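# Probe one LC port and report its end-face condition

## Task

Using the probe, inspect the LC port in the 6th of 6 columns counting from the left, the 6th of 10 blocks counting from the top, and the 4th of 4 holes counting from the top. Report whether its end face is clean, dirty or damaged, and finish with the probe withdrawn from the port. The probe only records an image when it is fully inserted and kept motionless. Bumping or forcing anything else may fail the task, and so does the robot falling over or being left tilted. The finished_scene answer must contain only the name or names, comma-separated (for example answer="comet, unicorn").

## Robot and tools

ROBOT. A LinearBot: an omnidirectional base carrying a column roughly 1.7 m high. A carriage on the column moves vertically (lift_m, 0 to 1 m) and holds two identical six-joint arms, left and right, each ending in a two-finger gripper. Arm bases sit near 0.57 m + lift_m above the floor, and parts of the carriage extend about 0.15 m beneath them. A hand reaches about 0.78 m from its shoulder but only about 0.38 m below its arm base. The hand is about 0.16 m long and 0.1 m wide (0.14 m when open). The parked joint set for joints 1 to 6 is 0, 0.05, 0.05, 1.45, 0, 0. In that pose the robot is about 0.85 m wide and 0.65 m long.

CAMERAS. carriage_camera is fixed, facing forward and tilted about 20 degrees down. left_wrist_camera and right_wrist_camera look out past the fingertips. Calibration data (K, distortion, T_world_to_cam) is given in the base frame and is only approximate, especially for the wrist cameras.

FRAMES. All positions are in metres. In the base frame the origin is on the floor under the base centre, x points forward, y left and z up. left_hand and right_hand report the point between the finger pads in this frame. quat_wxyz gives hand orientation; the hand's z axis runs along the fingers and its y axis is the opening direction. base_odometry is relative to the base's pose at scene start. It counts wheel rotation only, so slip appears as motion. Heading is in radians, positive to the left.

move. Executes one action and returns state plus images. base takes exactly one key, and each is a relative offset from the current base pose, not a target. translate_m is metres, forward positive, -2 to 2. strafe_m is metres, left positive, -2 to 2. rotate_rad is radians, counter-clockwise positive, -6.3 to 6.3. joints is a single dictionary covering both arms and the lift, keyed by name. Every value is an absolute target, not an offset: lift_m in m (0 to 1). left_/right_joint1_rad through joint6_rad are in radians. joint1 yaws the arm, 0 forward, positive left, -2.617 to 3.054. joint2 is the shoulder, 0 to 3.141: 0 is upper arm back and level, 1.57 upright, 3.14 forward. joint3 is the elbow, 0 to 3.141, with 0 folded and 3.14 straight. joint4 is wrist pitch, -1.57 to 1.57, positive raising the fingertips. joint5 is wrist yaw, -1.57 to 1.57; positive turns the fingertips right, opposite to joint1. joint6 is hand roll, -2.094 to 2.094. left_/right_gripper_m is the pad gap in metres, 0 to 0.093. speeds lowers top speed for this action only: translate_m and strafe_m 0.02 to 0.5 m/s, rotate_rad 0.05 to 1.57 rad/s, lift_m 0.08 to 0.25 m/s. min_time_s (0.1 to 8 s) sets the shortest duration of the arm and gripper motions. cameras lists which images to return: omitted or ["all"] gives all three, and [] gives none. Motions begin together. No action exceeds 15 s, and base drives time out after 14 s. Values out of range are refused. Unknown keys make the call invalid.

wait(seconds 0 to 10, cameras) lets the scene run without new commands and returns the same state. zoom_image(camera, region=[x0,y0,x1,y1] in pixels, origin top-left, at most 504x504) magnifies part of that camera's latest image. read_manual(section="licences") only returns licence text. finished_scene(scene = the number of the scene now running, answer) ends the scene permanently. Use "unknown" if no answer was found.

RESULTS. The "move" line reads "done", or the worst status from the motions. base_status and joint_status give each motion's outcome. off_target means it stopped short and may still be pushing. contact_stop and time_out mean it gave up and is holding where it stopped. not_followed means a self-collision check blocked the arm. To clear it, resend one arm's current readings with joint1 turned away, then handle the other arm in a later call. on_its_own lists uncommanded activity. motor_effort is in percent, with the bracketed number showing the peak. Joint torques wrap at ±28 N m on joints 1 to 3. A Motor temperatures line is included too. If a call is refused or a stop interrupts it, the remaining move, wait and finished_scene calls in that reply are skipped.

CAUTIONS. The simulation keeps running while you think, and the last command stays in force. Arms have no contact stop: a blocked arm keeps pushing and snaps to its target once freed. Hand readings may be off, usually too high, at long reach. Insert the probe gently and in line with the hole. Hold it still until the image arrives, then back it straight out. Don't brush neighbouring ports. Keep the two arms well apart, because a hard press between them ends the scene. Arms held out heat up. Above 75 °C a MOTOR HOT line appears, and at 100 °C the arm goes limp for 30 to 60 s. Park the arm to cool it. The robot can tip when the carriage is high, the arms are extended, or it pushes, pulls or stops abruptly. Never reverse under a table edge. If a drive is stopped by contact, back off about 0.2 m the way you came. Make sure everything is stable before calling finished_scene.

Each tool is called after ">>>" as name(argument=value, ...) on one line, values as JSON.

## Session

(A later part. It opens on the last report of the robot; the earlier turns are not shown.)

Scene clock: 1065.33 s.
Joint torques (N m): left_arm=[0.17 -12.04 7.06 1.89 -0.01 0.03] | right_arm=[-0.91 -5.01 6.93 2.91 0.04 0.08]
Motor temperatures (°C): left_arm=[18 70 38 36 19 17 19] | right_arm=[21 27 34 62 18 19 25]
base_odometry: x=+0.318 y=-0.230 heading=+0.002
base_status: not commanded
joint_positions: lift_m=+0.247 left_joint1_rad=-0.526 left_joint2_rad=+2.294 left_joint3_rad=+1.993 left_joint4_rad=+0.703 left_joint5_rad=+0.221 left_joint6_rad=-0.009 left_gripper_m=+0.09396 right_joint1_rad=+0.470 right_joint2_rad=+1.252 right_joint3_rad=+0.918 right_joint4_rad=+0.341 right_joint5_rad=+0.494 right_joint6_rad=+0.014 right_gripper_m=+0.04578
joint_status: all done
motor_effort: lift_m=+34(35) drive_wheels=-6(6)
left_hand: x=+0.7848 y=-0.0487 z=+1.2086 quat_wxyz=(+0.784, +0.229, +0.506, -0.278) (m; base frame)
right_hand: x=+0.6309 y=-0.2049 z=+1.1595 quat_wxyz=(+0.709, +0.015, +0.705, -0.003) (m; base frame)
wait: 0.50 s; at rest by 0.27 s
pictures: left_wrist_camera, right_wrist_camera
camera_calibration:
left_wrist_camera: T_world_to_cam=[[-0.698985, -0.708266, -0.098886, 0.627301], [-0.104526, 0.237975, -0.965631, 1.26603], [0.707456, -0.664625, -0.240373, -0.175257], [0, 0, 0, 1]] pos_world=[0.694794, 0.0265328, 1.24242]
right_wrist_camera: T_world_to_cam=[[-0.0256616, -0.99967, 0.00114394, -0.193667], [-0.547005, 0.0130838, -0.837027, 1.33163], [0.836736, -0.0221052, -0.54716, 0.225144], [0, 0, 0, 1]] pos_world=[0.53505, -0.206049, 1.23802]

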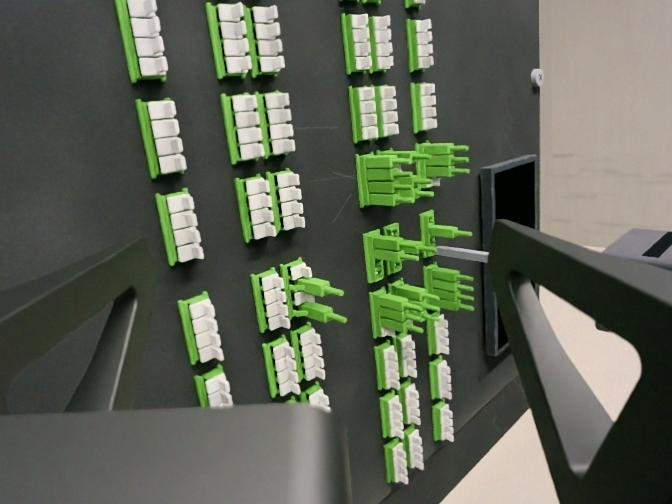

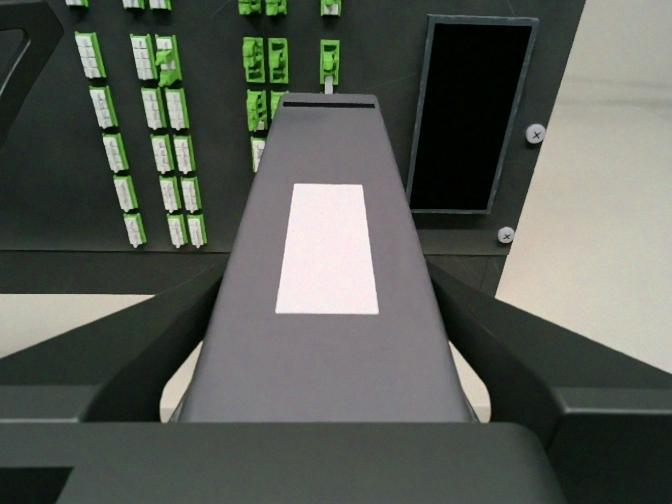

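>>> move(joints={"right_joint5_rad": 0.482}, cameras=[])

>>> move(joints={"right_joint5_rad": 0.491}, cameras=[])

>>> wait(seconds=0.5, cameras=["right_wrist_camera"])

>>> zoom_image(camera="right_wrist_camera", region=[318, 66, 342, 90])

Scene clock: 1078.97 s.
Joint torques (N m): left_arm=[0.17 -12.04 7.08 1.89 0 0.03] | right_arm=[-0.92 -5.03 6.93 2.91 -0.09 0.08]
Motor temperatures (°C): left_arm=[18 70 38 35 19 17 19] | right_arm=[21 27 34 62 18 19 25]
move: done
base_odometry: x=+0.318 y=-0.230 heading=+0.002
base_status: not commanded
joint_positions: lift_m=+0.247 left_joint1_rad=-0.526 left_joint2_rad=+2.294 left_joint3_rad=+1.993 left_joint4_rad=+0.703 left_joint5_rad=+0.221 left_joint6_rad=-0.009 left_gripper_m=+0.09396 right_joint1_rad=+0.470 right_joint2_rad=+1.252 right_joint3_rad=+0.918 right_joint4_rad=+0.341 right_joint5_rad=+0.493 right_joint6_rad=+0.014 right_gripper_m=+0.04578
joint_status: all done
motor_effort: lift_m=+36(36) drive_wheels=-6(6)
left_hand: x=+0.7848 y=-0.0487 z=+1.2086 quat_wxyz=(+0.784, +0.229, +0.506, -0.278) (m; base frame)
right_hand: x=+0.6309 y=-0.2046 z=+1.1595 quat_wxyz=(+0.709, +0.014, +0.705, -0.002) (m; base frame)
pictures: none
No camera images: "cameras" was empty.

Scene clock: 1079.27 s.
Joint torques (N m): left_arm=[0.16 -12.05 7.08 1.9 -0.01 0.02] | right_arm=[-0.92 -5.01 6.91 2.91 -0.01 0.08]
Motor temperatures (°C): left_arm=[18 70 38 35 19 17 19] | right_arm=[21 27 34 62 18 19 25]
move: done
base_odometry: x=+0.318 y=-0.230 heading=+0.002
base_status: not commanded
joint_positions: lift_m=+0.247 left_joint1_rad=-0.526 left_joint2_rad=+2.294 left_joint3_rad=+1.993 left_joint4_rad=+0.703 left_joint5_rad=+0.221 left_joint6_rad=-0.009 left_gripper_m=+0.09396 right_joint1_rad=+0.470 right_joint2_rad=+1.252 right_joint3_rad=+0.918 right_joint4_rad=+0.341 right_joint5_rad=+0.493 right_joint6_rad=+0.014 right_gripper_m=+0.04578
joint_status: all done
motor_effort: lift_m=+34(36) drive_wheels=-6(6)
left_hand: x=+0.7848 y=-0.0487 z=+1.2086 quat_wxyz=(+0.784, +0.229, +0.506, -0.278) (m; base frame)
right_hand: x=+0.6309 y=-0.2046 z=+1.1595 quat_wxyz=(+0.709, +0.014, +0.705, -0.002) (m; base frame)
pictures: none
No camera images: "cameras" was empty.

Scene clock: 1079.77 s.
Joint torques (N m): left_arm=[0.16 -12.04 7.08 1.89 0 0.03] | right_arm=[-0.92 -5.01 6.91 2.91 -0.01 0.07]
Motor temperatures (°C): left_arm=[18 70 38 35 19 17 19] | right_arm=[21 27 34 62 18 19 25]
base_odometry: x=+0.318 y=-0.230 heading=+0.002
base_status: not commanded
joint_positions: lift_m=+0.247 left_joint1_rad=-0.526 left_joint2_rad=+2.294 left_joint3_rad=+1.993 left_joint4_rad=+0.703 left_joint5_rad=+0.221 left_joint6_rad=-0.009 left_gripper_m=+0.09396 right_joint1_rad=+0.470 right_joint2_rad=+1.252 right_joint3_rad=+0.918 right_joint4_rad=+0.341 right_joint5_rad=+0.493 right_joint6_rad=+0.014 right_gripper_m=+0.04578
joint_status: all done
motor_effort: lift_m=+31(36) drive_wheels=-6(6)
left_hand: x=+0.7848 y=-0.0487 z=+1.2086 quat_wxyz=(+0.784, +0.229, +0.506, -0.278) (m; base frame)
right_hand: x=+0.6309 y=-0.2046 z=+1.1595 quat_wxyz=(+0.709, +0.014, +0.705, -0.002) (m; base frame)
wait: 0.50 s; at rest by 0.27 s
pictures: right_wrist_camera
camera_calibration:
right_wrist_camera: T_world_to_cam=[[-0.0242211, -0.999706, 0.00117062, -0.194375], [-0.547044, 0.0122738, -0.837014, 1.33146], [0.836753, -0.0209138, -0.547181, 0.225406], [0, 0, 0, 1]] pos_world=[0.535053, -0.205946, 1.23802]

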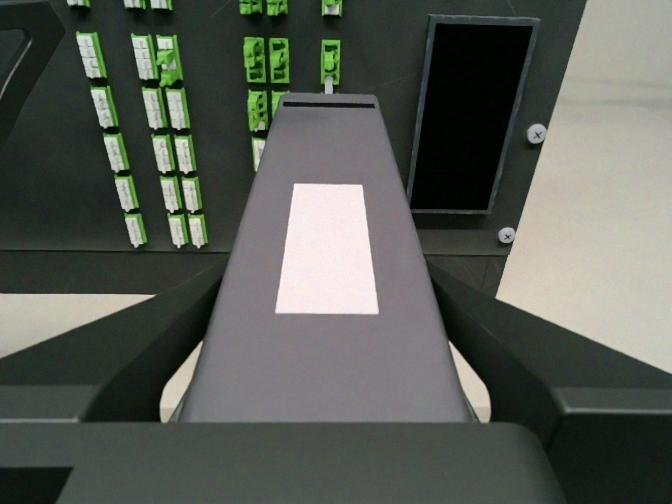

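Scaled by 21.000.

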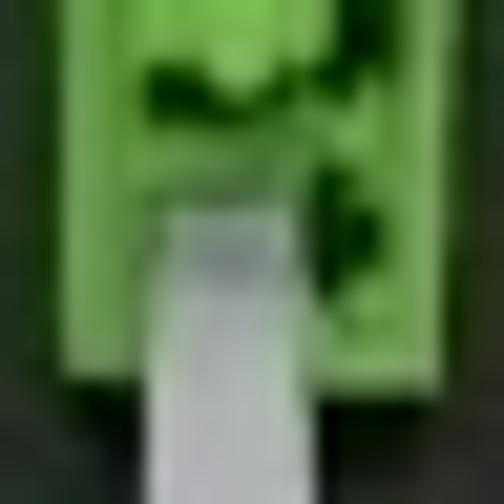

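>>> move(base={"translate_m": 0.004}, speeds={"translate_m": 0.03}, cameras=[])

>>> wait(seconds=0.5, cameras=["right_wrist_camera", "left_wrist_camera"])

>>> zoom_image(camera="right_wrist_camera", region=[318, 66, 342, 90])

>>> zoom_image(camera="left_wrist_camera", region=[400, 228, 450, 278])

Scene clock: 1084.07 s.
Joint torques (N m): left_arm=[0.02 -12 7.08 1.92 -0.01 0.03] | right_arm=[-1.22 -4.75 6.95 2.94 -0.05 0.08]
Motor temperatures (°C): left_arm=[18 70 38 35 19 17 19] | right_arm=[21 27 34 62 18 19 25]
move: done
base_odometry: x=+0.322 y=-0.230 heading=+0.003
base_status: done
joint_positions: lift_m=+0.247 left_joint1_rad=-0.526 left_joint2_rad=+2.294 left_joint3_rad=+1.993 left_joint4_rad=+0.703 left_joint5_rad=+0.221 left_joint6_rad=-0.009 left_gripper_m=+0.09396 right_joint1_rad=+0.472 right_joint2_rad=+1.247 right_joint3_rad=+0.917 right_joint4_rad=+0.337 right_joint5_rad=+0.497 right_joint6_rad=+0.014 right_gripper_m=+0.04578
joint_status: not commanded
motor_effort: lift_m=+33(36) drive_wheels=+5(13)
left_hand: x=+0.7848 y=-0.0487 z=+1.2084 quat_wxyz=(+0.784, +0.229, +0.506, -0.278) (m; base frame)
right_hand: x=+0.6297 y=-0.2049 z=+1.1600 quat_wxyz=(+0.709, +0.015, +0.705, -0.003) (m; base frame)
pictures: none
No camera images: "cameras" was empty.

Scene clock: 1084.57 s.
Joint torques (N m): left_arm=[0.17 -12.07 7.06 1.92 0 0.02] | right_arm=[-1.14 -4.57 6.98 2.94 -0.06 0.08]
Motor temperatures (°C): left_arm=[18 70 38 35 19 17 19] | right_arm=[21 27 34 62 18 19 25]
base_odometry: x=+0.322 y=-0.230 heading=+0.003
base_status: done
joint_positions: lift_m=+0.247 left_joint1_rad=-0.526 left_joint2_rad=+2.294 left_joint3_rad=+1.993 left_joint4_rad=+0.703 left_joint5_rad=+0.221 left_joint6_rad=-0.009 left_gripper_m=+0.09396 right_joint1_rad=+0.472 right_joint2_rad=+1.247 right_joint3_rad=+0.917 right_joint4_rad=+0.337 right_joint5_rad=+0.497 right_joint6_rad=+0.014 right_gripper_m=+0.04578
joint_status: not commanded
motor_effort: lift_m=+35(36) drive_wheels=+5(13)
left_hand: x=+0.7848 y=-0.0487 z=+1.2084 quat_wxyz=(+0.784, +0.229, +0.506, -0.278) (m; base frame)
right_hand: x=+0.6297 y=-0.2049 z=+1.1600 quat_wxyz=(+0.709, +0.015, +0.705, -0.003) (m; base frame)
wait: 0.50 s; at rest by 0.27 s
pictures: left_wrist_camera, right_wrist_camera
camera_calibration:
left_wrist_camera: T_world_to_cam=[[-0.699063, -0.70822, -0.098672, 0.627148], [-0.105165, 0.238319, -0.965476, 1.26619], [0.707285, -0.664551, -0.24108, -0.174356], [0, 0, 0, 1]] pos_world=[0.694894, 0.0265326, 1.24232]
right_wrist_camera: T_world_to_cam=[[-0.0260249, -0.999661, 0.00113867, -0.193394], [-0.54704, 0.0132881, -0.837001, 1.33147], [0.836702, -0.0224058, -0.5472, 0.226347], [0, 0, 0, 1]] pos_world=[0.533949, -0.205949, 1.23852]

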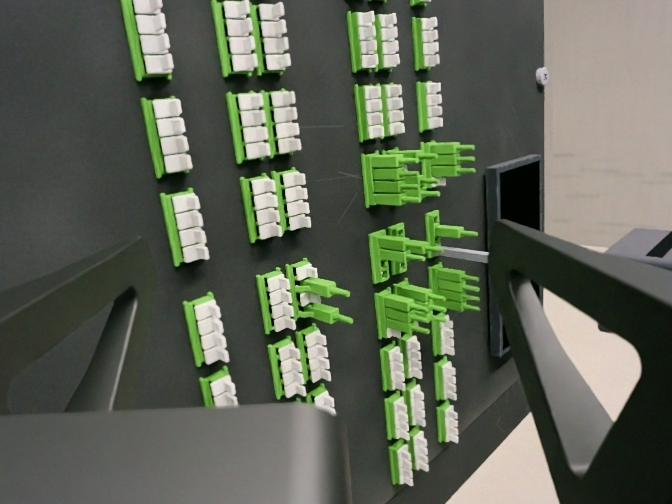

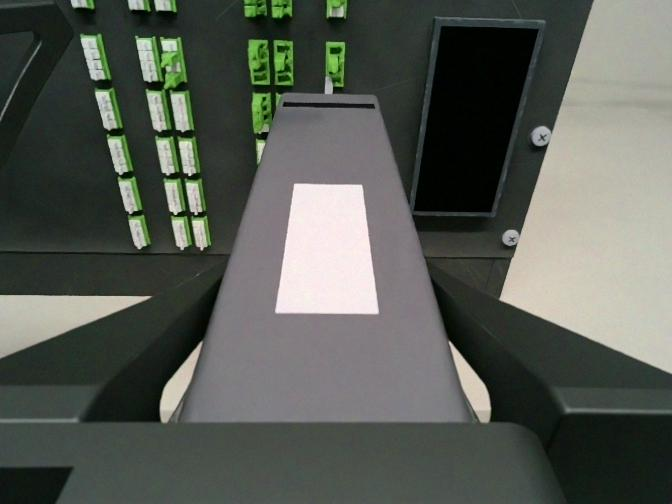

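Scaled by 21.000.

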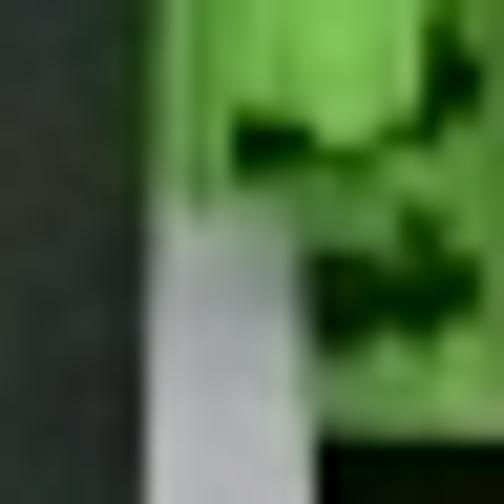

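Scaled by 10.080.

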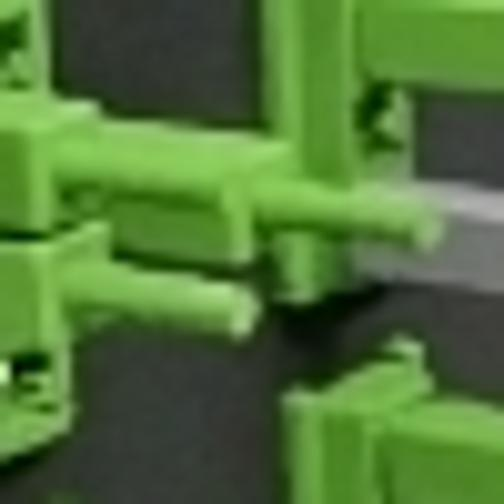

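>>> move(base={"translate_m": -0.06}, speeds={"translate_m": 0.08}, cameras=[])

>>> wait(seconds=0.5, cameras=["right_wrist_camera"])

>>> move(joints={"right_joint3_rad": 0.932}, min_time_s=0.5, cameras=["right_wrist_camera"])

>>> wait(seconds=0.5, cameras=["right_wrist_camera"])

Scene clock: 1135.43 s.
Joint torques (N m): left_arm=[0.27 -12.08 6.95 1.9 -0.01 0.03] | right_arm=[-0.99 -4.78 6.95 2.93 -0.05 0.08]
Motor temperatures (°C): left_arm=[18 71 38 36 19 17 19] | right_arm=[21 27 34 61 18 19 25]
move: done
base_odometry: x=+0.262 y=-0.230 heading=+0.003
base_status: done
joint_positions: lift_m=+0.247 left_joint1_rad=-0.526 left_joint2_rad=+2.294 left_joint3_rad=+1.993 left_joint4_rad=+0.703 left_joint5_rad=+0.221 left_joint6_rad=-0.009 left_gripper_m=+0.09396 right_joint1_rad=+0.470 right_joint2_rad=+1.250 right_joint3_rad=+0.917 right_joint4_rad=+0.339 right_joint5_rad=+0.496 right_joint6_rad=+0.014 right_gripper_m=+0.04578
joint_status: not commanded
motor_effort: lift_m=+32(35) drive_wheels=+2(12)
left_hand: x=+0.7847 y=-0.0489 z=+1.2084 quat_wxyz=(+0.784, +0.229, +0.506, -0.278) (m; base frame)
right_hand: x=+0.6304 y=-0.2052 z=+1.1594 quat_wxyz=(+0.709, +0.015, +0.705, -0.003) (m; base frame)
pictures: none
No camera images: "cameras" was empty.

Scene clock: 1135.93 s.
Joint torques (N m): left_arm=[0.18 -11.82 7.05 1.88 -0.01 0.03] | right_arm=[-0.96 -4.81 6.98 2.92 -0.05 0.08]
Motor temperatures (°C): left_arm=[18 71 38 36 19 17 19] | right_arm=[21 27 34 61 18 19 25]
base_odometry: x=+0.262 y=-0.230 heading=+0.003
base_status: done
joint_positions: lift_m=+0.247 left_joint1_rad=-0.526 left_joint2_rad=+2.294 left_joint3_rad=+1.993 left_joint4_rad=+0.703 left_joint5_rad=+0.221 left_joint6_rad=-0.009 left_gripper_m=+0.09396 right_joint1_rad=+0.470 right_joint2_rad=+1.250 right_joint3_rad=+0.917 right_joint4_rad=+0.339 right_joint5_rad=+0.496 right_joint6_rad=+0.014 right_gripper_m=+0.04578
joint_status: not commanded
motor_effort: lift_m=+32(35) drive_wheels=+2(12)
left_hand: x=+0.7847 y=-0.0489 z=+1.2084 quat_wxyz=(+0.784, +0.229, +0.506, -0.278) (m; base frame)
right_hand: x=+0.6304 y=-0.2052 z=+1.1594 quat_wxyz=(+0.709, +0.015, +0.705, -0.003) (m; base frame)
wait: 0.50 s; at rest by 0.27 s
pictures: right_wrist_camera
camera_calibration:
right_wrist_camera: T_world_to_cam=[[-0.0268639, -0.999638, 0.00170219, -0.193919], [-0.547889, 0.0132994, -0.836446, 1.33121], [0.83612, -0.0234028, -0.548047, 0.226635], [0, 0, 0, 1]] pos_world=[0.53465, -0.206249, 1.23802]

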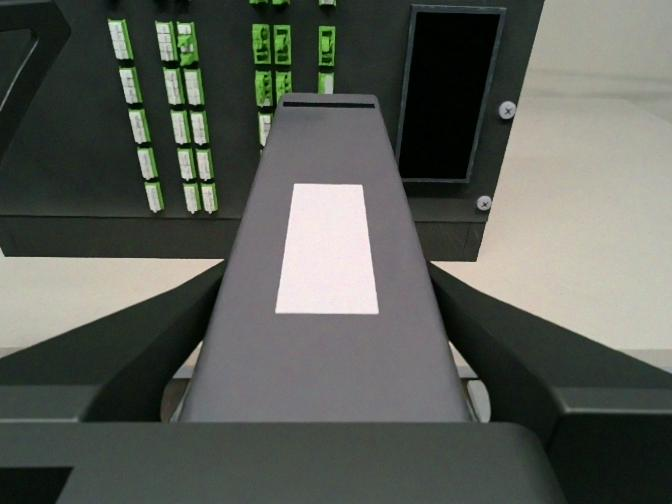

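Scene clock: 1136.73 s.
Joint torques (N m): left_arm=[0.21 -12.04 7.06 1.9 -0.01 0.03] | right_arm=[-0.96 -4.82 7.19 2.93 -0.05 0.08]
Motor temperatures (°C): left_arm=[18 71 38 36 19 17 19] | right_arm=[21 27 34 61 18 19 25]
move: done
base_odometry: x=+0.262 y=-0.230 heading=+0.003
base_status: not commanded
joint_positions: lift_m=+0.247 left_joint1_rad=-0.526 left_joint2_rad=+2.294 left_joint3_rad=+1.993 left_joint4_rad=+0.703 left_joint5_rad=+0.221 left_joint6_rad=-0.009 left_gripper_m=+0.09396 right_joint1_rad=+0.470 right_joint2_rad=+1.250 right_joint3_rad=+0.917 right_joint4_rad=+0.339 right_joint5_rad=+0.496 right_joint6_rad=+0.014 right_gripper_m=+0.04578
joint_status: all done
motor_effort: lift_m=+34(36) drive_wheels=+2(2)
left_hand: x=+0.7847 y=-0.0489 z=+1.2084 quat_wxyz=(+0.784, +0.229, +0.506, -0.278) (m; base frame)
right_hand: x=+0.6304 y=-0.2052 z=+1.1594 quat_wxyz=(+0.709, +0.015, +0.705, -0.003) (m; base frame)
pictures: right_wrist_camera
camera_calibration:
right_wrist_camera: T_world_to_cam=[[-0.0268639, -0.999638, 0.00170219, -0.193919], [-0.547889, 0.0132994, -0.836446, 1.33121], [0.83612, -0.0234028, -0.548047, 0.226635], [0, 0, 0, 1]] pos_world=[0.53465, -0.206249, 1.23802]

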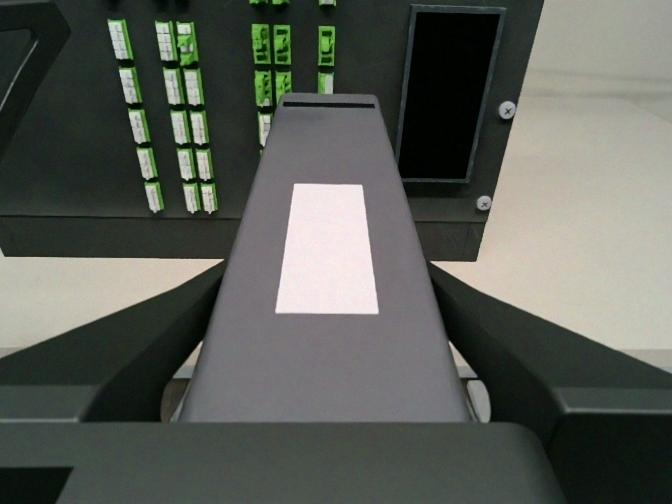

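Scene clock: 1137.23 s.
Joint torques (N m): left_arm=[0.18 -12.04 7.08 1.9 0 0.03] | right_arm=[-0.96 -4.82 7.17 2.93 -0.04 0.08]
Motor temperatures (°C): left_arm=[18 71 38 36 19 17 19] | right_arm=[21 27 34 61 18 19 25]
base_odometry: x=+0.262 y=-0.230 heading=+0.003
base_status: not commanded
joint_positions: lift_m=+0.247 left_joint1_rad=-0.526 left_joint2_rad=+2.294 left_joint3_rad=+1.993 left_joint4_rad=+0.703 left_joint5_rad=+0.221 left_joint6_rad=-0.009 left_gripper_m=+0.09396 right_joint1_rad=+0.470 right_joint2_rad=+1.250 right_joint3_rad=+0.917 right_joint4_rad=+0.339 right_joint5_rad=+0.496 right_joint6_rad=+0.014 right_gripper_m=+0.04578
joint_status: all done
motor_effort: lift_m=+34(36) drive_wheels=+2(2)
left_hand: x=+0.7847 y=-0.0489 z=+1.2084 quat_wxyz=(+0.784, +0.229, +0.506, -0.278) (m; base frame)
right_hand: x=+0.6304 y=-0.2052 z=+1.1594 quat_wxyz=(+0.709, +0.015, +0.705, -0.003) (m; base frame)
wait: 0.50 s; at rest by 0.27 s
pictures: right_wrist_camera
camera_calibration:
right_wrist_camera: T_world_to_cam=[[-0.0268639, -0.999638, 0.00170219, -0.193919], [-0.547889, 0.0132994, -0.836446, 1.33121], [0.83612, -0.0234028, -0.548047, 0.226635], [0, 0, 0, 1]] pos_world=[0.53465, -0.206249, 1.23802]

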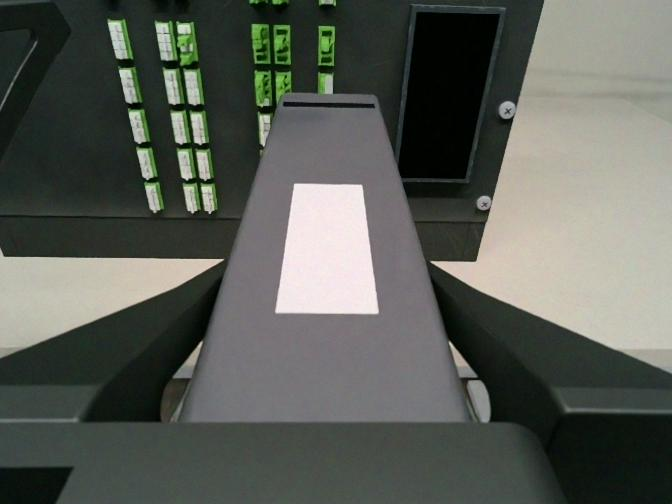

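>>> move(joints={"right_joint2_rad": 1.195, "right_joint3_rad": 0.886}, min_time_s=1.0, cameras=[])

>>> move(joints={"right_joint2_rad": 1.215, "right_joint3_rad": 0.904}, min_time_s=1.0, cameras=[])

>>> wait(seconds=0.4, cameras=["right_wrist_camera"])

>>> move(joints={"right_joint2_rad": 1.2436, "right_joint3_rad": 0.9301}, min_time_s=1.0, cameras=[])

>>> wait(seconds=0.4, cameras=["right_wrist_camera"])

Scene clock: 1154.93 s.
Joint torques (N m): left_arm=[0.21 -12.05 7.08 1.9 0 0.02] | right_arm=[-0.98 -6.67 6.37 2.93 -0.04 0.08]
Motor temperatures (°C): left_arm=[18 71 38 36 19 17 19] | right_arm=[21 28 34 61 18 19 25]
move: done
base_odometry: x=+0.262 y=-0.230 heading=+0.003
base_status: not commanded
joint_positions: lift_m=+0.247 left_joint1_rad=-0.526 left_joint2_rad=+2.294 left_joint3_rad=+1.993 left_joint4_rad=+0.703 left_joint5_rad=+0.221 left_joint6_rad=-0.009 left_gripper_m=+0.09396 right_joint1_rad=+0.470 right_joint2_rad=+1.228 right_joint3_rad=+0.881 right_joint4_rad=+0.339 right_joint5_rad=+0.496 right_joint6_rad=+0.014 right_gripper_m=+0.04578
joint_status: all done
motor_effort: lift_m=+32(36) drive_wheels=+2(2)
left_hand: x=+0.7847 y=-0.0489 z=+1.2084 quat_wxyz=(+0.784, +0.229, +0.506, -0.278) (m; base frame)
right_hand: x=+0.6252 y=-0.2079 z=+1.1510 quat_wxyz=(+0.705, +0.013, +0.709, -0.006) (m; base frame)
pictures: none
No camera images: "cameras" was empty.

Scene clock: 1156.23 s.
Joint torques (N m): left_arm=[0.2 -12.04 7.08 1.9 0 0.03] | right_arm=[-0.96 -4.9 7.8 2.94 -0.04 0.08]
Motor temperatures (°C): left_arm=[18 71 38 36 19 17 19] | right_arm=[21 28 34 61 18 19 25]
move: done
base_odometry: x=+0.262 y=-0.230 heading=+0.003
base_status: not commanded
joint_positions: lift_m=+0.247 left_joint1_rad=-0.526 left_joint2_rad=+2.294 left_joint3_rad=+1.993 left_joint4_rad=+0.703 left_joint5_rad=+0.221 left_joint6_rad=-0.009 left_gripper_m=+0.09396 right_joint1_rad=+0.470 right_joint2_rad=+1.228 right_joint3_rad=+0.881 right_joint4_rad=+0.339 right_joint5_rad=+0.496 right_joint6_rad=+0.014 right_gripper_m=+0.04578
joint_status: all done
motor_effort: lift_m=+33(36) drive_wheels=+2(2)
left_hand: x=+0.7847 y=-0.0489 z=+1.2084 quat_wxyz=(+0.784, +0.229, +0.506, -0.278) (m; base frame)
right_hand: x=+0.6252 y=-0.2079 z=+1.1510 quat_wxyz=(+0.705, +0.013, +0.709, -0.006) (m; base frame)
pictures: none
No camera images: "cameras" was empty.

Scene clock: 1156.63 s.
Joint torques (N m): left_arm=[0.18 -12.04 7.06 1.9 -0.01 0.03] | right_arm=[-0.98 -4.89 7.8 2.94 -0.05 0.08]
Motor temperatures (°C): left_arm=[18 71 38 36 19 17 19] | right_arm=[21 28 34 61 18 19 25]
base_odometry: x=+0.262 y=-0.230 heading=+0.003
base_status: not commanded
joint_positions: lift_m=+0.247 left_joint1_rad=-0.526 left_joint2_rad=+2.294 left_joint3_rad=+1.993 left_joint4_rad=+0.703 left_joint5_rad=+0.221 left_joint6_rad=-0.009 left_gripper_m=+0.09396 right_joint1_rad=+0.470 right_joint2_rad=+1.228 right_joint3_rad=+0.881 right_joint4_rad=+0.339 right_joint5_rad=+0.496 right_joint6_rad=+0.014 right_gripper_m=+0.04578
joint_status: all done
motor_effort: lift_m=+32(36) drive_wheels=+2(2)
left_hand: x=+0.7847 y=-0.0489 z=+1.2084 quat_wxyz=(+0.784, +0.229, +0.506, -0.278) (m; base frame)
right_hand: x=+0.6252 y=-0.2079 z=+1.1510 quat_wxyz=(+0.705, +0.013, +0.709, -0.006) (m; base frame)
wait: 0.40 s; at rest by 0.27 s
pictures: right_wrist_camera
camera_calibration:
right_wrist_camera: T_world_to_cam=[[-0.0268204, -0.999606, 0.00824391, -0.204171], [-0.558075, 0.00813061, -0.829751, 1.31887], [0.829357, -0.026855, -0.558074, 0.241355], [0, 0, 0, 1]] pos_world=[0.530384, -0.208332, 1.23071]

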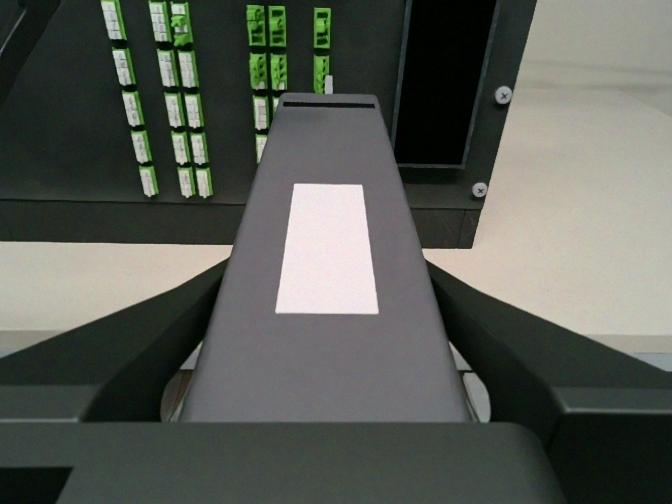

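Scene clock: 1157.93 s.
Joint torques (N m): left_arm=[0.18 -12.04 7.08 1.9 -0.01 0.02] | right_arm=[-0.96 -4.46 9.87 2.94 -0.03 0.08]
Motor temperatures (°C): left_arm=[18 71 38 36 19 17 19] | right_arm=[21 28 34 61 18 19 25]
move: done
base_odometry: x=+0.262 y=-0.230 heading=+0.003
base_status: not commanded
joint_positions: lift_m=+0.247 left_joint1_rad=-0.526 left_joint2_rad=+2.294 left_joint3_rad=+1.993 left_joint4_rad=+0.703 left_joint5_rad=+0.221 left_joint6_rad=-0.009 left_gripper_m=+0.09396 right_joint1_rad=+0.470 right_joint2_rad=+1.250 right_joint3_rad=+0.881 right_joint4_rad=+0.339 right_joint5_rad=+0.496 right_joint6_rad=+0.014 right_gripper_m=+0.04578
joint_status: all done
motor_effort: lift_m=+33(36) drive_wheels=+2(2)
left_hand: x=+0.7847 y=-0.0489 z=+1.2084 quat_wxyz=(+0.784, +0.229, +0.506, -0.278) (m; base frame)
right_hand: x=+0.6294 y=-0.2057 z=+1.1423 quat_wxyz=(+0.698, +0.009, +0.716, -0.009) (m; base frame)
pictures: none
No camera images: "cameras" was empty.

Scene clock: 1158.33 s.
Joint torques (N m): left_arm=[0.18 -12.05 7.08 1.9 0 0.03] | right_arm=[-0.95 -4.48 9.88 2.94 -0.04 0.08]
Motor temperatures (°C): left_arm=[18 71 38 36 19 17 19] | right_arm=[21 28 34 61 18 19 25]
base_odometry: x=+0.262 y=-0.230 heading=+0.003
base_status: not commanded
joint_positions: lift_m=+0.247 left_joint1_rad=-0.526 left_joint2_rad=+2.294 left_joint3_rad=+1.993 left_joint4_rad=+0.703 left_joint5_rad=+0.221 left_joint6_rad=-0.009 left_gripper_m=+0.09396 right_joint1_rad=+0.470 right_joint2_rad=+1.250 right_joint3_rad=+0.881 right_joint4_rad=+0.339 right_joint5_rad=+0.496 right_joint6_rad=+0.014 right_gripper_m=+0.04578
joint_status: all done
motor_effort: lift_m=+34(36) drive_wheels=+2(2)
left_hand: x=+0.7847 y=-0.0489 z=+1.2084 quat_wxyz=(+0.784, +0.229, +0.506, -0.278) (m; base frame)
right_hand: x=+0.6294 y=-0.2057 z=+1.1423 quat_wxyz=(+0.698, +0.009, +0.716, -0.009) (m; base frame)
wait: 0.40 s; at rest by 0.27 s
pictures: right_wrist_camera
camera_calibration:
right_wrist_camera: T_world_to_cam=[[-0.0265139, -0.999471, 0.0188592, -0.214161], [-0.574367, -0.00020952, -0.818598, 1.30992], [0.818169, -0.0325363, -0.574057, 0.257228], [0, 0, 0, 1]] pos_world=[0.536239, -0.205404, 1.224]

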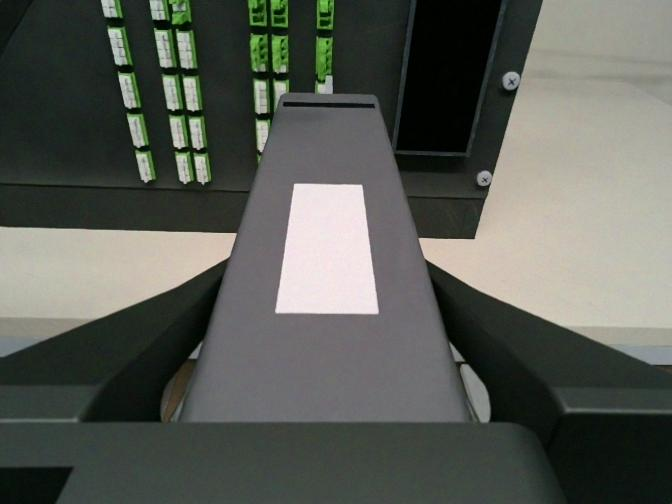

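>>> move(joints={"right_joint3_rad": 0.955}, min_time_s=1.0, cameras=[])

>>> move(joints={"right_joint3_rad": 0.965}, min_time_s=1.0, cameras=[])

>>> wait(seconds=0.4, cameras=["right_wrist_camera"])

Scene clock: 1166.80 s.
Joint torques (N m): left_arm=[0.2 -12.04 7.08 1.9 -0.01 0.03] | right_arm=[-0.98 -4.49 10.07 2.94 -0.04 0.08]
Motor temperatures (°C): left_arm=[18 72 38 36 19 17 19] | right_arm=[21 28 35 61 18 19 25]
move: done
base_odometry: x=+0.262 y=-0.230 heading=+0.003
base_status: not commanded
joint_positions: lift_m=+0.247 left_joint1_rad=-0.526 left_joint2_rad=+2.294 left_joint3_rad=+1.993 left_joint4_rad=+0.703 left_joint5_rad=+0.221 left_joint6_rad=-0.009 left_gripper_m=+0.09396 right_joint1_rad=+0.470 right_joint2_rad=+1.250 right_joint3_rad=+0.904 right_joint4_rad=+0.339 right_joint5_rad=+0.496 right_joint6_rad=+0.014 right_gripper_m=+0.04578
joint_status: all done
motor_effort: lift_m=+32(35) drive_wheels=+2(2)
left_hand: x=+0.7847 y=-0.0489 z=+1.2084 quat_wxyz=(+0.784, +0.229, +0.506, -0.278) (m; base frame)
right_hand: x=+0.6301 y=-0.2053 z=+1.1530 quat_wxyz=(+0.705, +0.013, +0.709, -0.005) (m; base frame)
pictures: none
No camera images: "cameras" was empty.

Scene clock: 1168.07 s.
Joint torques (N m): left_arm=[0.21 -12.03 7.08 1.9 -0.01 0.03] | right_arm=[-0.96 -4.48 10.13 2.94 -0.04 0.08]
Motor temperatures (°C): left_arm=[18 72 38 36 19 17 19] | right_arm=[21 28 36 61 18 19 25]
move: done
base_odometry: x=+0.262 y=-0.230 heading=+0.003
base_status: not commanded
joint_positions: lift_m=+0.247 left_joint1_rad=-0.526 left_joint2_rad=+2.294 left_joint3_rad=+1.993 left_joint4_rad=+0.703 left_joint5_rad=+0.221 left_joint6_rad=-0.009 left_gripper_m=+0.09396 right_joint1_rad=+0.470 right_joint2_rad=+1.250 right_joint3_rad=+0.913 right_joint4_rad=+0.339 right_joint5_rad=+0.496 right_joint6_rad=+0.014 right_gripper_m=+0.04578
joint_status: all done
motor_effort: lift_m=+32(36) drive_wheels=+2(2)
left_hand: x=+0.7847 y=-0.0489 z=+1.2084 quat_wxyz=(+0.784, +0.229, +0.506, -0.278) (m; base frame)
right_hand: x=+0.6303 y=-0.2052 z=+1.1576 quat_wxyz=(+0.708, +0.014, +0.706, -0.004) (m; base frame)
pictures: none
No camera images: "cameras" was empty.

Scene clock: 1168.47 s.
Joint torques (N m): left_arm=[0.18 -12.05 7.06 1.9 0 0.02] | right_arm=[-0.98 -4.49 10.11 2.94 -0.04 0.08]
Motor temperatures (°C): left_arm=[18 72 38 36 19 17 19] | right_arm=[21 28 36 61 18 19 25]
base_odometry: x=+0.262 y=-0.230 heading=+0.003
base_status: not commanded
joint_positions: lift_m=+0.247 left_joint1_rad=-0.526 left_joint2_rad=+2.294 left_joint3_rad=+1.993 left_joint4_rad=+0.703 left_joint5_rad=+0.221 left_joint6_rad=-0.009 left_gripper_m=+0.09396 right_joint1_rad=+0.470 right_joint2_rad=+1.250 right_joint3_rad=+0.913 right_joint4_rad=+0.339 right_joint5_rad=+0.496 right_joint6_rad=+0.014 right_gripper_m=+0.04578
joint_status: all done
motor_effort: lift_m=+33(36) drive_wheels=+2(2)
left_hand: x=+0.7847 y=-0.0489 z=+1.2084 quat_wxyz=(+0.784, +0.229, +0.506, -0.278) (m; base frame)
right_hand: x=+0.6303 y=-0.2052 z=+1.1576 quat_wxyz=(+0.708, +0.014, +0.706, -0.004) (m; base frame)
wait: 0.40 s; at rest by 0.27 s
pictures: right_wrist_camera
camera_calibration:
right_wrist_camera: T_world_to_cam=[[-0.026801, -0.999635, 0.00354325, -0.196116], [-0.55076, 0.0118081, -0.83458, 1.32899], [0.834233, -0.024319, -0.550875, 0.229956], [0, 0, 0, 1]] pos_world=[0.534859, -0.206144, 1.23652]

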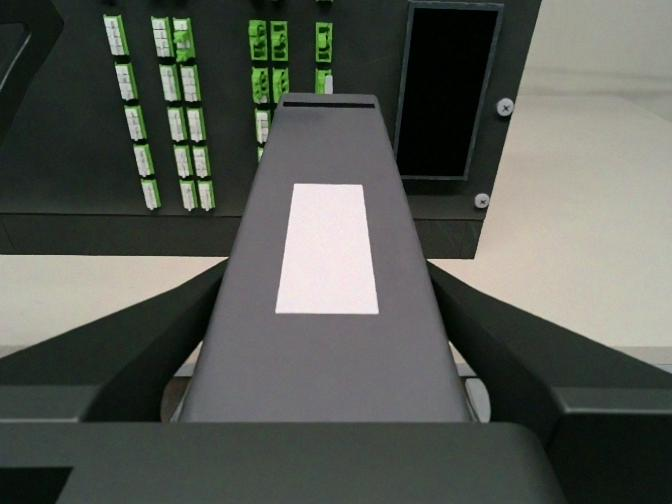

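>>> move(joints={"right_joint2_rad": 1.2722, "right_joint3_rad": 0.9911}, min_time_s=1.5, cameras=[])

>>> wait(seconds=0.4, cameras=["right_wrist_camera"])

>>> move(joints={"right_joint2_rad": 1.205, "right_joint3_rad": 0.908}, min_time_s=1.0, cameras=[])

>>> move(joints={"right_joint2_rad": 1.2436, "right_joint3_rad": 0.965}, min_time_s=1.0, cameras=[])

>>> wait(seconds=0.4, cameras=["right_wrist_camera"])

Scene clock: 1177.03 s.
Joint torques (N m): left_arm=[0.2 -12.05 7.06 1.9 -0.01 0.03] | right_arm=[-0.98 -4.72 10.07 2.93 -0.05 0.08]
Motor temperatures (°C): left_arm=[18 72 38 36 19 17 19] | right_arm=[21 28 38 61 18 19 25]
move: done
base_odometry: x=+0.262 y=-0.230 heading=+0.003
base_status: not commanded
joint_positions: lift_m=+0.247 left_joint1_rad=-0.526 left_joint2_rad=+2.294 left_joint3_rad=+1.993 left_joint4_rad=+0.703 left_joint5_rad=+0.221 left_joint6_rad=-0.009 left_gripper_m=+0.09396 right_joint1_rad=+0.470 right_joint2_rad=+1.278 right_joint3_rad=+0.940 right_joint4_rad=+0.339 right_joint5_rad=+0.496 right_joint6_rad=+0.014 right_gripper_m=+0.04578
joint_status: all done
motor_effort: lift_m=+33(35) drive_wheels=+2(2)
left_hand: x=+0.7847 y=-0.0489 z=+1.2084 quat_wxyz=(+0.784, +0.229, +0.506, -0.278) (m; base frame)
right_hand: x=+0.6366 y=-0.2020 z=+1.1591 quat_wxyz=(+0.707, +0.014, +0.707, -0.004) (m; base frame)
pictures: none
No camera images: "cameras" was empty.

Scene clock: 1177.43 s.
Joint torques (N m): left_arm=[0.18 -12.04 7.06 1.9 -0.01 0.03] | right_arm=[-0.96 -4.72 10.09 2.94 -0.04 0.08]
Motor temperatures (°C): left_arm=[18 72 38 36 19 17 19] | right_arm=[21 28 38 61 18 19 25]
base_odometry: x=+0.262 y=-0.230 heading=+0.003
base_status: not commanded
joint_positions: lift_m=+0.247 left_joint1_rad=-0.526 left_joint2_rad=+2.294 left_joint3_rad=+1.993 left_joint4_rad=+0.703 left_joint5_rad=+0.221 left_joint6_rad=-0.009 left_gripper_m=+0.09396 right_joint1_rad=+0.470 right_joint2_rad=+1.278 right_joint3_rad=+0.940 right_joint4_rad=+0.339 right_joint5_rad=+0.496 right_joint6_rad=+0.014 right_gripper_m=+0.04578
joint_status: all done
motor_effort: lift_m=+34(35) drive_wheels=+2(2)
left_hand: x=+0.7847 y=-0.0489 z=+1.2084 quat_wxyz=(+0.784, +0.229, +0.506, -0.278) (m; base frame)
right_hand: x=+0.6366 y=-0.2020 z=+1.1591 quat_wxyz=(+0.707, +0.014, +0.707, -0.004) (m; base frame)
wait: 0.40 s; at rest by 0.27 s
pictures: right_wrist_camera
camera_calibration:
right_wrist_camera: T_world_to_cam=[[-0.0268052, -0.999631, 0.00429866, -0.193582], [-0.551866, 0.0112125, -0.833858, 1.33348], [0.833502, -0.024724, -0.551963, 0.22729], [0, 0, 0, 1]] pos_world=[0.541263, -0.202842, 1.23822]

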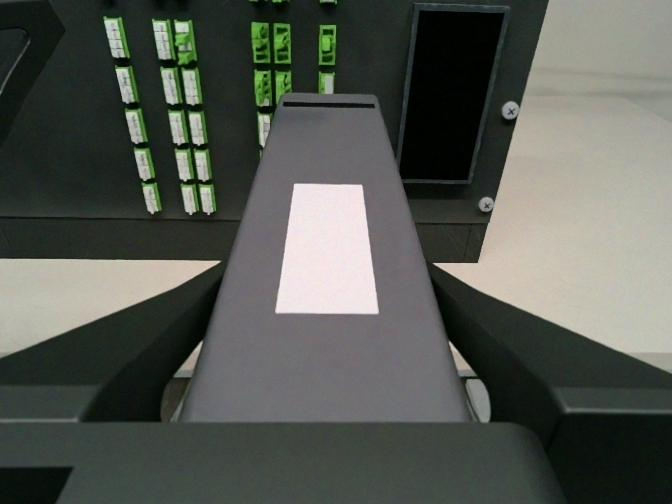

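Scene clock: 1178.73 s.
Joint torques (N m): left_arm=[0.18 -12.04 7.06 1.9 -0.01 0.03] | right_arm=[-0.98 -6.9 6.35 2.93 -0.04 0.07]
Motor temperatures (°C): left_arm=[18 72 38 36 19 17 19] | right_arm=[21 28 38 62 18 19 25]
move: done
base_odometry: x=+0.262 y=-0.230 heading=+0.003
base_status: not commanded
joint_positions: lift_m=+0.247 left_joint1_rad=-0.526 left_joint2_rad=+2.294 left_joint3_rad=+1.993 left_joint4_rad=+0.703 left_joint5_rad=+0.221 left_joint6_rad=-0.009 left_gripper_m=+0.09396 right_joint1_rad=+0.470 right_joint2_rad=+1.240 right_joint3_rad=+0.903 right_joint4_rad=+0.339 right_joint5_rad=+0.496 right_joint6_rad=+0.014 right_gripper_m=+0.04578
joint_status: all done
motor_effort: lift_m=+32(36) drive_wheels=+2(2)
left_hand: x=+0.7847 y=-0.0489 z=+1.2084 quat_wxyz=(+0.784, +0.229, +0.506, -0.278) (m; base frame)
right_hand: x=+0.6281 y=-0.2064 z=+1.1566 quat_wxyz=(+0.708, +0.014, +0.706, -0.004) (m; base frame)
pictures: none
No camera images: "cameras" was empty.

Scene clock: 1180.03 s.
Joint torques (N m): left_arm=[0.18 -12.05 7.08 1.9 -0.01 0.03] | right_arm=[-0.96 -4.48 10.06 2.94 -0.05 0.08]
Motor temperatures (°C): left_arm=[18 72 38 36 19 17 19] | right_arm=[21 28 38 62 18 19 25]
move: done
base_odometry: x=+0.262 y=-0.230 heading=+0.003
base_status: not commanded
joint_positions: lift_m=+0.247 left_joint1_rad=-0.526 left_joint2_rad=+2.294 left_joint3_rad=+1.993 left_joint4_rad=+0.703 left_joint5_rad=+0.221 left_joint6_rad=-0.009 left_gripper_m=+0.09396 right_joint1_rad=+0.470 right_joint2_rad=+1.249 right_joint3_rad=+0.914 right_joint4_rad=+0.339 right_joint5_rad=+0.496 right_joint6_rad=+0.014 right_gripper_m=+0.04578
joint_status: all done
motor_effort: lift_m=+33(36) drive_wheels=+2(2)
left_hand: x=+0.7847 y=-0.0489 z=+1.2084 quat_wxyz=(+0.784, +0.229, +0.506, -0.278) (m; base frame)
right_hand: x=+0.6303 y=-0.2053 z=+1.1579 quat_wxyz=(+0.708, +0.014, +0.706, -0.004) (m; base frame)
pictures: none
No camera images: "cameras" was empty.

Scene clock: 1180.43 s.
Joint torques (N m): left_arm=[0.18 -12.04 7.09 1.9 -0.01 0.03] | right_arm=[-0.96 -4.49 10.07 2.93 -0.04 0.08]
Motor temperatures (°C): left_arm=[18 72 38 36 19 17 19] | right_arm=[21 28 38 62 18 19 25]
base_odometry: x=+0.262 y=-0.230 heading=+0.003
base_status: not commanded
joint_positions: lift_m=+0.247 left_joint1_rad=-0.526 left_joint2_rad=+2.294 left_joint3_rad=+1.993 left_joint4_rad=+0.703 left_joint5_rad=+0.221 left_joint6_rad=-0.009 left_gripper_m=+0.09396 right_joint1_rad=+0.470 right_joint2_rad=+1.249 right_joint3_rad=+0.914 right_joint4_rad=+0.339 right_joint5_rad=+0.496 right_joint6_rad=+0.014 right_gripper_m=+0.04578
joint_status: all done
motor_effort: lift_m=+31(36) drive_wheels=+2(2)
left_hand: x=+0.7847 y=-0.0489 z=+1.2084 quat_wxyz=(+0.784, +0.229, +0.506, -0.278) (m; base frame)
right_hand: x=+0.6303 y=-0.2053 z=+1.1579 quat_wxyz=(+0.708, +0.014, +0.706, -0.004) (m; base frame)
wait: 0.40 s; at rest by 0.27 s
pictures: right_wrist_camera
camera_calibration:
right_wrist_camera: T_world_to_cam=[[-0.0267978, -0.999636, 0.00316359, -0.195653], [-0.550149, 0.0121056, -0.834979, 1.32941], [0.834636, -0.024116, -0.550273, 0.229288], [0, 0, 0, 1]] pos_world=[0.534757, -0.206145, 1.23682]

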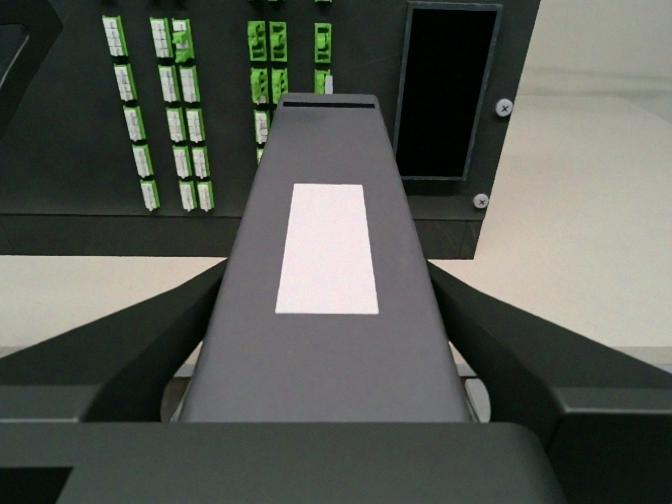

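>>> move(base={"translate_m": 0.0562}, joints={"lift_m": 0.2489}, speeds={"translate_m": 0.08}, cameras=[])

>>> wait(seconds=0.5, cameras=["right_wrist_camera", "left_wrist_camera"])

>>> zoom_image(camera="right_wrist_camera", region=[318, 66, 342, 90])

>>> zoom_image(camera="left_wrist_camera", region=[400, 228, 450, 278])

Scene clock: 1201.47 s.
Joint torques (N m): left_arm=[0.2 -12.08 7.05 1.87 -0.01 0.03] | right_arm=[-0.92 -4.82 9.77 2.94 -0.02 0.08]
Motor temperatures (°C): left_arm=[18 72 38 36 19 17 19] | right_arm=[21 28 41 62 18 19 25]
move: done
base_odometry: x=+0.318 y=-0.229 heading=+0.003
base_status: done
joint_positions: lift_m=+0.249 left_joint1_rad=-0.526 left_joint2_rad=+2.294 left_joint3_rad=+1.993 left_joint4_rad=+0.705 left_joint5_rad=+0.221 left_joint6_rad=-0.009 left_gripper_m=+0.09396 right_joint1_rad=+0.470 right_joint2_rad=+1.252 right_joint3_rad=+0.917 right_joint4_rad=+0.339 right_joint5_rad=+0.495 right_joint6_rad=+0.014 right_gripper_m=+0.04578
joint_status: all done
motor_effort: lift_m=+37(41) drive_wheels=-6(10)
left_hand: x=+0.7844 y=-0.0488 z=+1.2112 quat_wxyz=(+0.784, +0.229, +0.505, -0.278) (m; base frame)
right_hand: x=+0.6310 y=-0.2049 z=+1.1608 quat_wxyz=(+0.708, +0.014, +0.706, -0.003) (m; base frame)
pictures: none
No camera images: "cameras" was empty.

Scene clock: 1201.97 s.
Joint torques (N m): left_arm=[0.2 -11.97 7.2 1.87 -0.01 0.02] | right_arm=[-0.91 -4.78 9.8 2.94 -0.03 0.08]
Motor temperatures (°C): left_arm=[18 72 38 36 19 17 19] | right_arm=[21 28 41 62 18 19 25]
base_odometry: x=+0.318 y=-0.229 heading=+0.003
base_status: done
joint_positions: lift_m=+0.249 left_joint1_rad=-0.526 left_joint2_rad=+2.294 left_joint3_rad=+1.993 left_joint4_rad=+0.705 left_joint5_rad=+0.221 left_joint6_rad=-0.009 left_gripper_m=+0.09396 right_joint1_rad=+0.470 right_joint2_rad=+1.252 right_joint3_rad=+0.917 right_joint4_rad=+0.339 right_joint5_rad=+0.495 right_joint6_rad=+0.014 right_gripper_m=+0.04578
joint_status: all done
motor_effort: lift_m=+37(41) drive_wheels=-6(10)
left_hand: x=+0.7844 y=-0.0488 z=+1.2112 quat_wxyz=(+0.784, +0.229, +0.505, -0.278) (m; base frame)
right_hand: x=+0.6310 y=-0.2049 z=+1.1608 quat_wxyz=(+0.708, +0.014, +0.706, -0.003) (m; base frame)
wait: 0.50 s; at rest by 0.27 s
pictures: left_wrist_camera, right_wrist_camera
camera_calibration:
left_wrist_camera: T_world_to_cam=[[-0.699385, -0.707789, -0.0994714, 0.62818], [-0.102671, 0.237214, -0.966017, 1.26755], [0.707332, -0.665405, -0.238574, -0.176593], [0, 0, 0, 1]] pos_world=[0.694391, 0.0264333, 1.24483]
right_wrist_camera: T_world_to_cam=[[-0.0264333, -0.999647, 0.0027889, -0.195176], [-0.549618, 0.0122029, -0.835327, 1.33221], [0.834998, -0.0236133, -0.549747, 0.229453], [0, 0, 0, 1]] pos_world=[0.535456, -0.205946, 1.23952]

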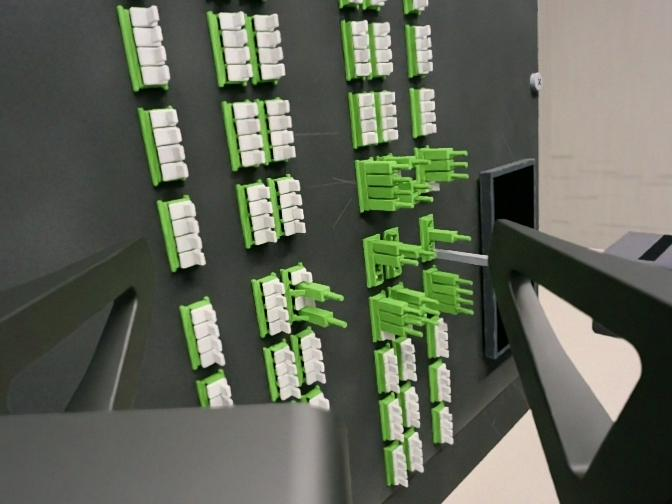

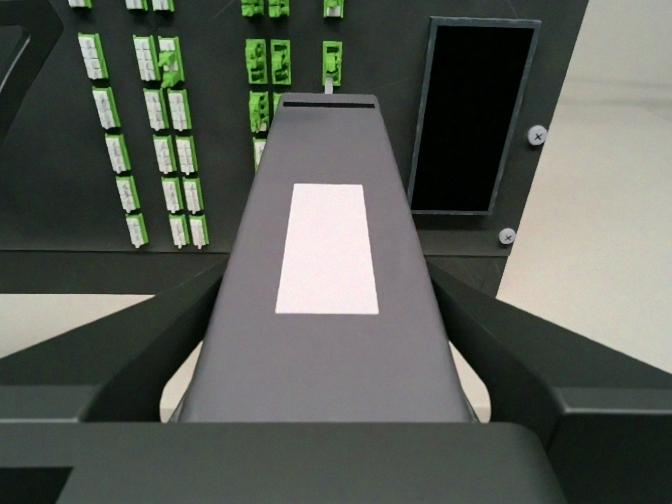

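Scaled by 21.000.

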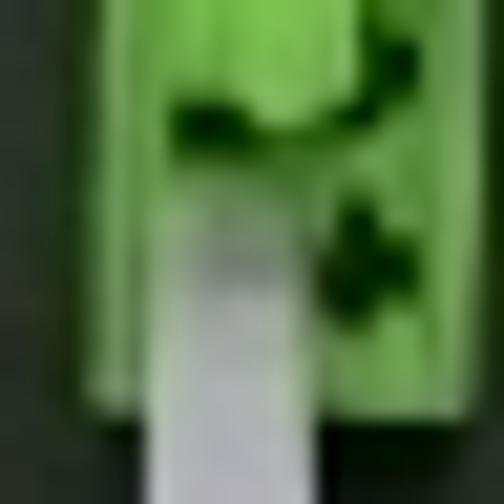

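Scaled by 10.080.

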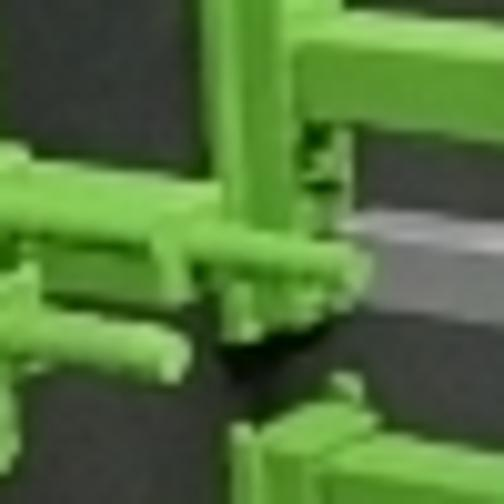

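>>> move(joints={"lift_m": 0.2484, "right_joint5_rad": 0.5105}, cameras=[])

>>> move(joints={"right_joint5_rad": 0.503}, cameras=[])

>>> wait(seconds=0.5, cameras=["right_wrist_camera"])

>>> zoom_image(camera="right_wrist_camera", region=[318, 66, 342, 90])

Scene clock: 1224.17 s.
Joint torques (N m): left_arm=[0.28 -12.22 7.09 1.87 -0.01 0.03] | right_arm=[-0.94 -4.78 9.77 2.95 0.13 0.08]
Motor temperatures (°C): left_arm=[18 72 38 35 19 17 19] | right_arm=[21 27 40 62 18 19 25]
move: done
base_odometry: x=+0.318 y=-0.229 heading=+0.003
base_status: not commanded
joint_positions: lift_m=+0.249 left_joint1_rad=-0.526 left_joint2_rad=+2.294 left_joint3_rad=+1.993 left_joint4_rad=+0.705 left_joint5_rad=+0.221 left_joint6_rad=-0.009 left_gripper_m=+0.09396 right_joint1_rad=+0.470 right_joint2_rad=+1.252 right_joint3_rad=+0.917 right_joint4_rad=+0.339 right_joint5_rad=+0.498 right_joint6_rad=+0.014 right_gripper_m=+0.04578
joint_status: all done
motor_effort: lift_m=+33(36) drive_wheels=-6(6)
left_hand: x=+0.7844 y=-0.0488 z=+1.2110 quat_wxyz=(+0.784, +0.229, +0.505, -0.278) (m; base frame)
right_hand: x=+0.6310 y=-0.2054 z=+1.1605 quat_wxyz=(+0.708, +0.015, +0.706, -0.004) (m; base frame)
pictures: none
No camera images: "cameras" was empty.

Scene clock: 1224.47 s.
Joint torques (N m): left_arm=[0.17 -12.03 7.08 1.87 -0.01 0.02] | right_arm=[-0.92 -4.81 9.76 2.94 0.07 0.08]
Motor temperatures (°C): left_arm=[18 72 38 35 19 17 19] | right_arm=[21 27 40 62 18 19 25]
move: done
base_odometry: x=+0.318 y=-0.229 heading=+0.003
base_status: not commanded
joint_positions: lift_m=+0.249 left_joint1_rad=-0.526 left_joint2_rad=+2.294 left_joint3_rad=+1.993 left_joint4_rad=+0.705 left_joint5_rad=+0.221 left_joint6_rad=-0.009 left_gripper_m=+0.09396 right_joint1_rad=+0.470 right_joint2_rad=+1.252 right_joint3_rad=+0.917 right_joint4_rad=+0.339 right_joint5_rad=+0.498 right_joint6_rad=+0.014 right_gripper_m=+0.04578
joint_status: all done
motor_effort: lift_m=+35(35) drive_wheels=-6(6)
left_hand: x=+0.7844 y=-0.0488 z=+1.2110 quat_wxyz=(+0.784, +0.229, +0.505, -0.278) (m; base frame)
right_hand: x=+0.6310 y=-0.2054 z=+1.1605 quat_wxyz=(+0.708, +0.015, +0.706, -0.004) (m; base frame)
pictures: none
No camera images: "cameras" was empty.

Scene clock: 1224.97 s.
Joint torques (N m): left_arm=[0.17 -12.04 7.06 1.87 -0.01 0.03] | right_arm=[-0.92 -4.77 9.74 2.93 0.06 0.08]
Motor temperatures (°C): left_arm=[18 72 38 35 19 17 19] | right_arm=[21 27 40 62 18 19 25]
base_odometry: x=+0.318 y=-0.229 heading=+0.003
base_status: not commanded
joint_positions: lift_m=+0.249 left_joint1_rad=-0.526 left_joint2_rad=+2.294 left_joint3_rad=+1.993 left_joint4_rad=+0.705 left_joint5_rad=+0.221 left_joint6_rad=-0.009 left_gripper_m=+0.09396 right_joint1_rad=+0.470 right_joint2_rad=+1.252 right_joint3_rad=+0.917 right_joint4_rad=+0.339 right_joint5_rad=+0.498 right_joint6_rad=+0.014 right_gripper_m=+0.04578
joint_status: all done
motor_effort: lift_m=+34(35) drive_wheels=-6(6)
left_hand: x=+0.7844 y=-0.0488 z=+1.2110 quat_wxyz=(+0.784, +0.229, +0.505, -0.278) (m; base frame)
right_hand: x=+0.6310 y=-0.2054 z=+1.1605 quat_wxyz=(+0.708, +0.015, +0.706, -0.004) (m; base frame)
wait: 0.50 s; at rest by 0.27 s
pictures: right_wrist_camera
camera_calibration:
right_wrist_camera: T_world_to_cam=[[-0.0291252, -0.999572, 0.00285954, -0.194011], [-0.549588, 0.013624, -0.835325, 1.33232], [0.834928, -0.0259005, -0.549749, 0.228913], [0, 0, 0, 1]] pos_world=[0.53545, -0.20615, 1.23932]

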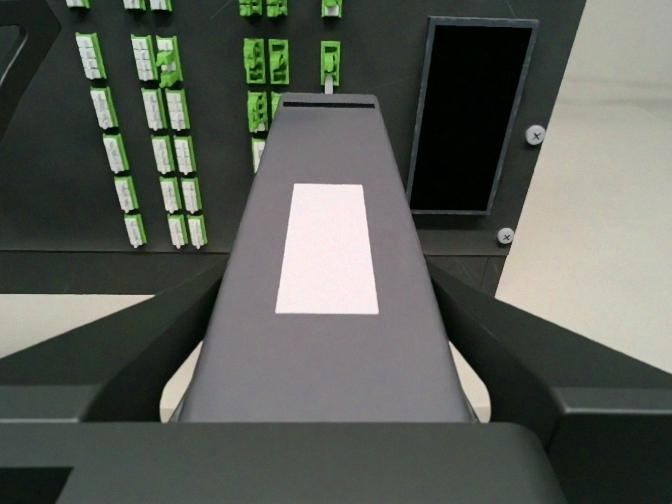

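Scaled by 21.000.

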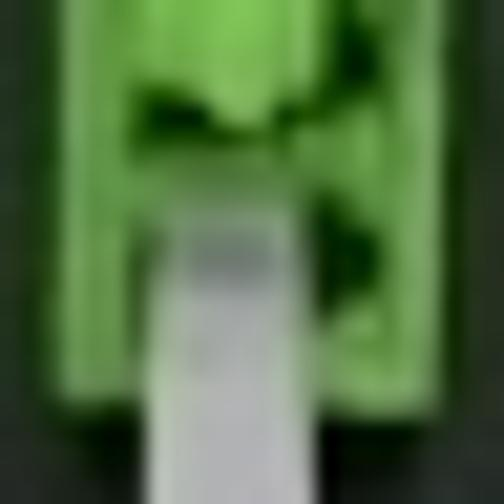

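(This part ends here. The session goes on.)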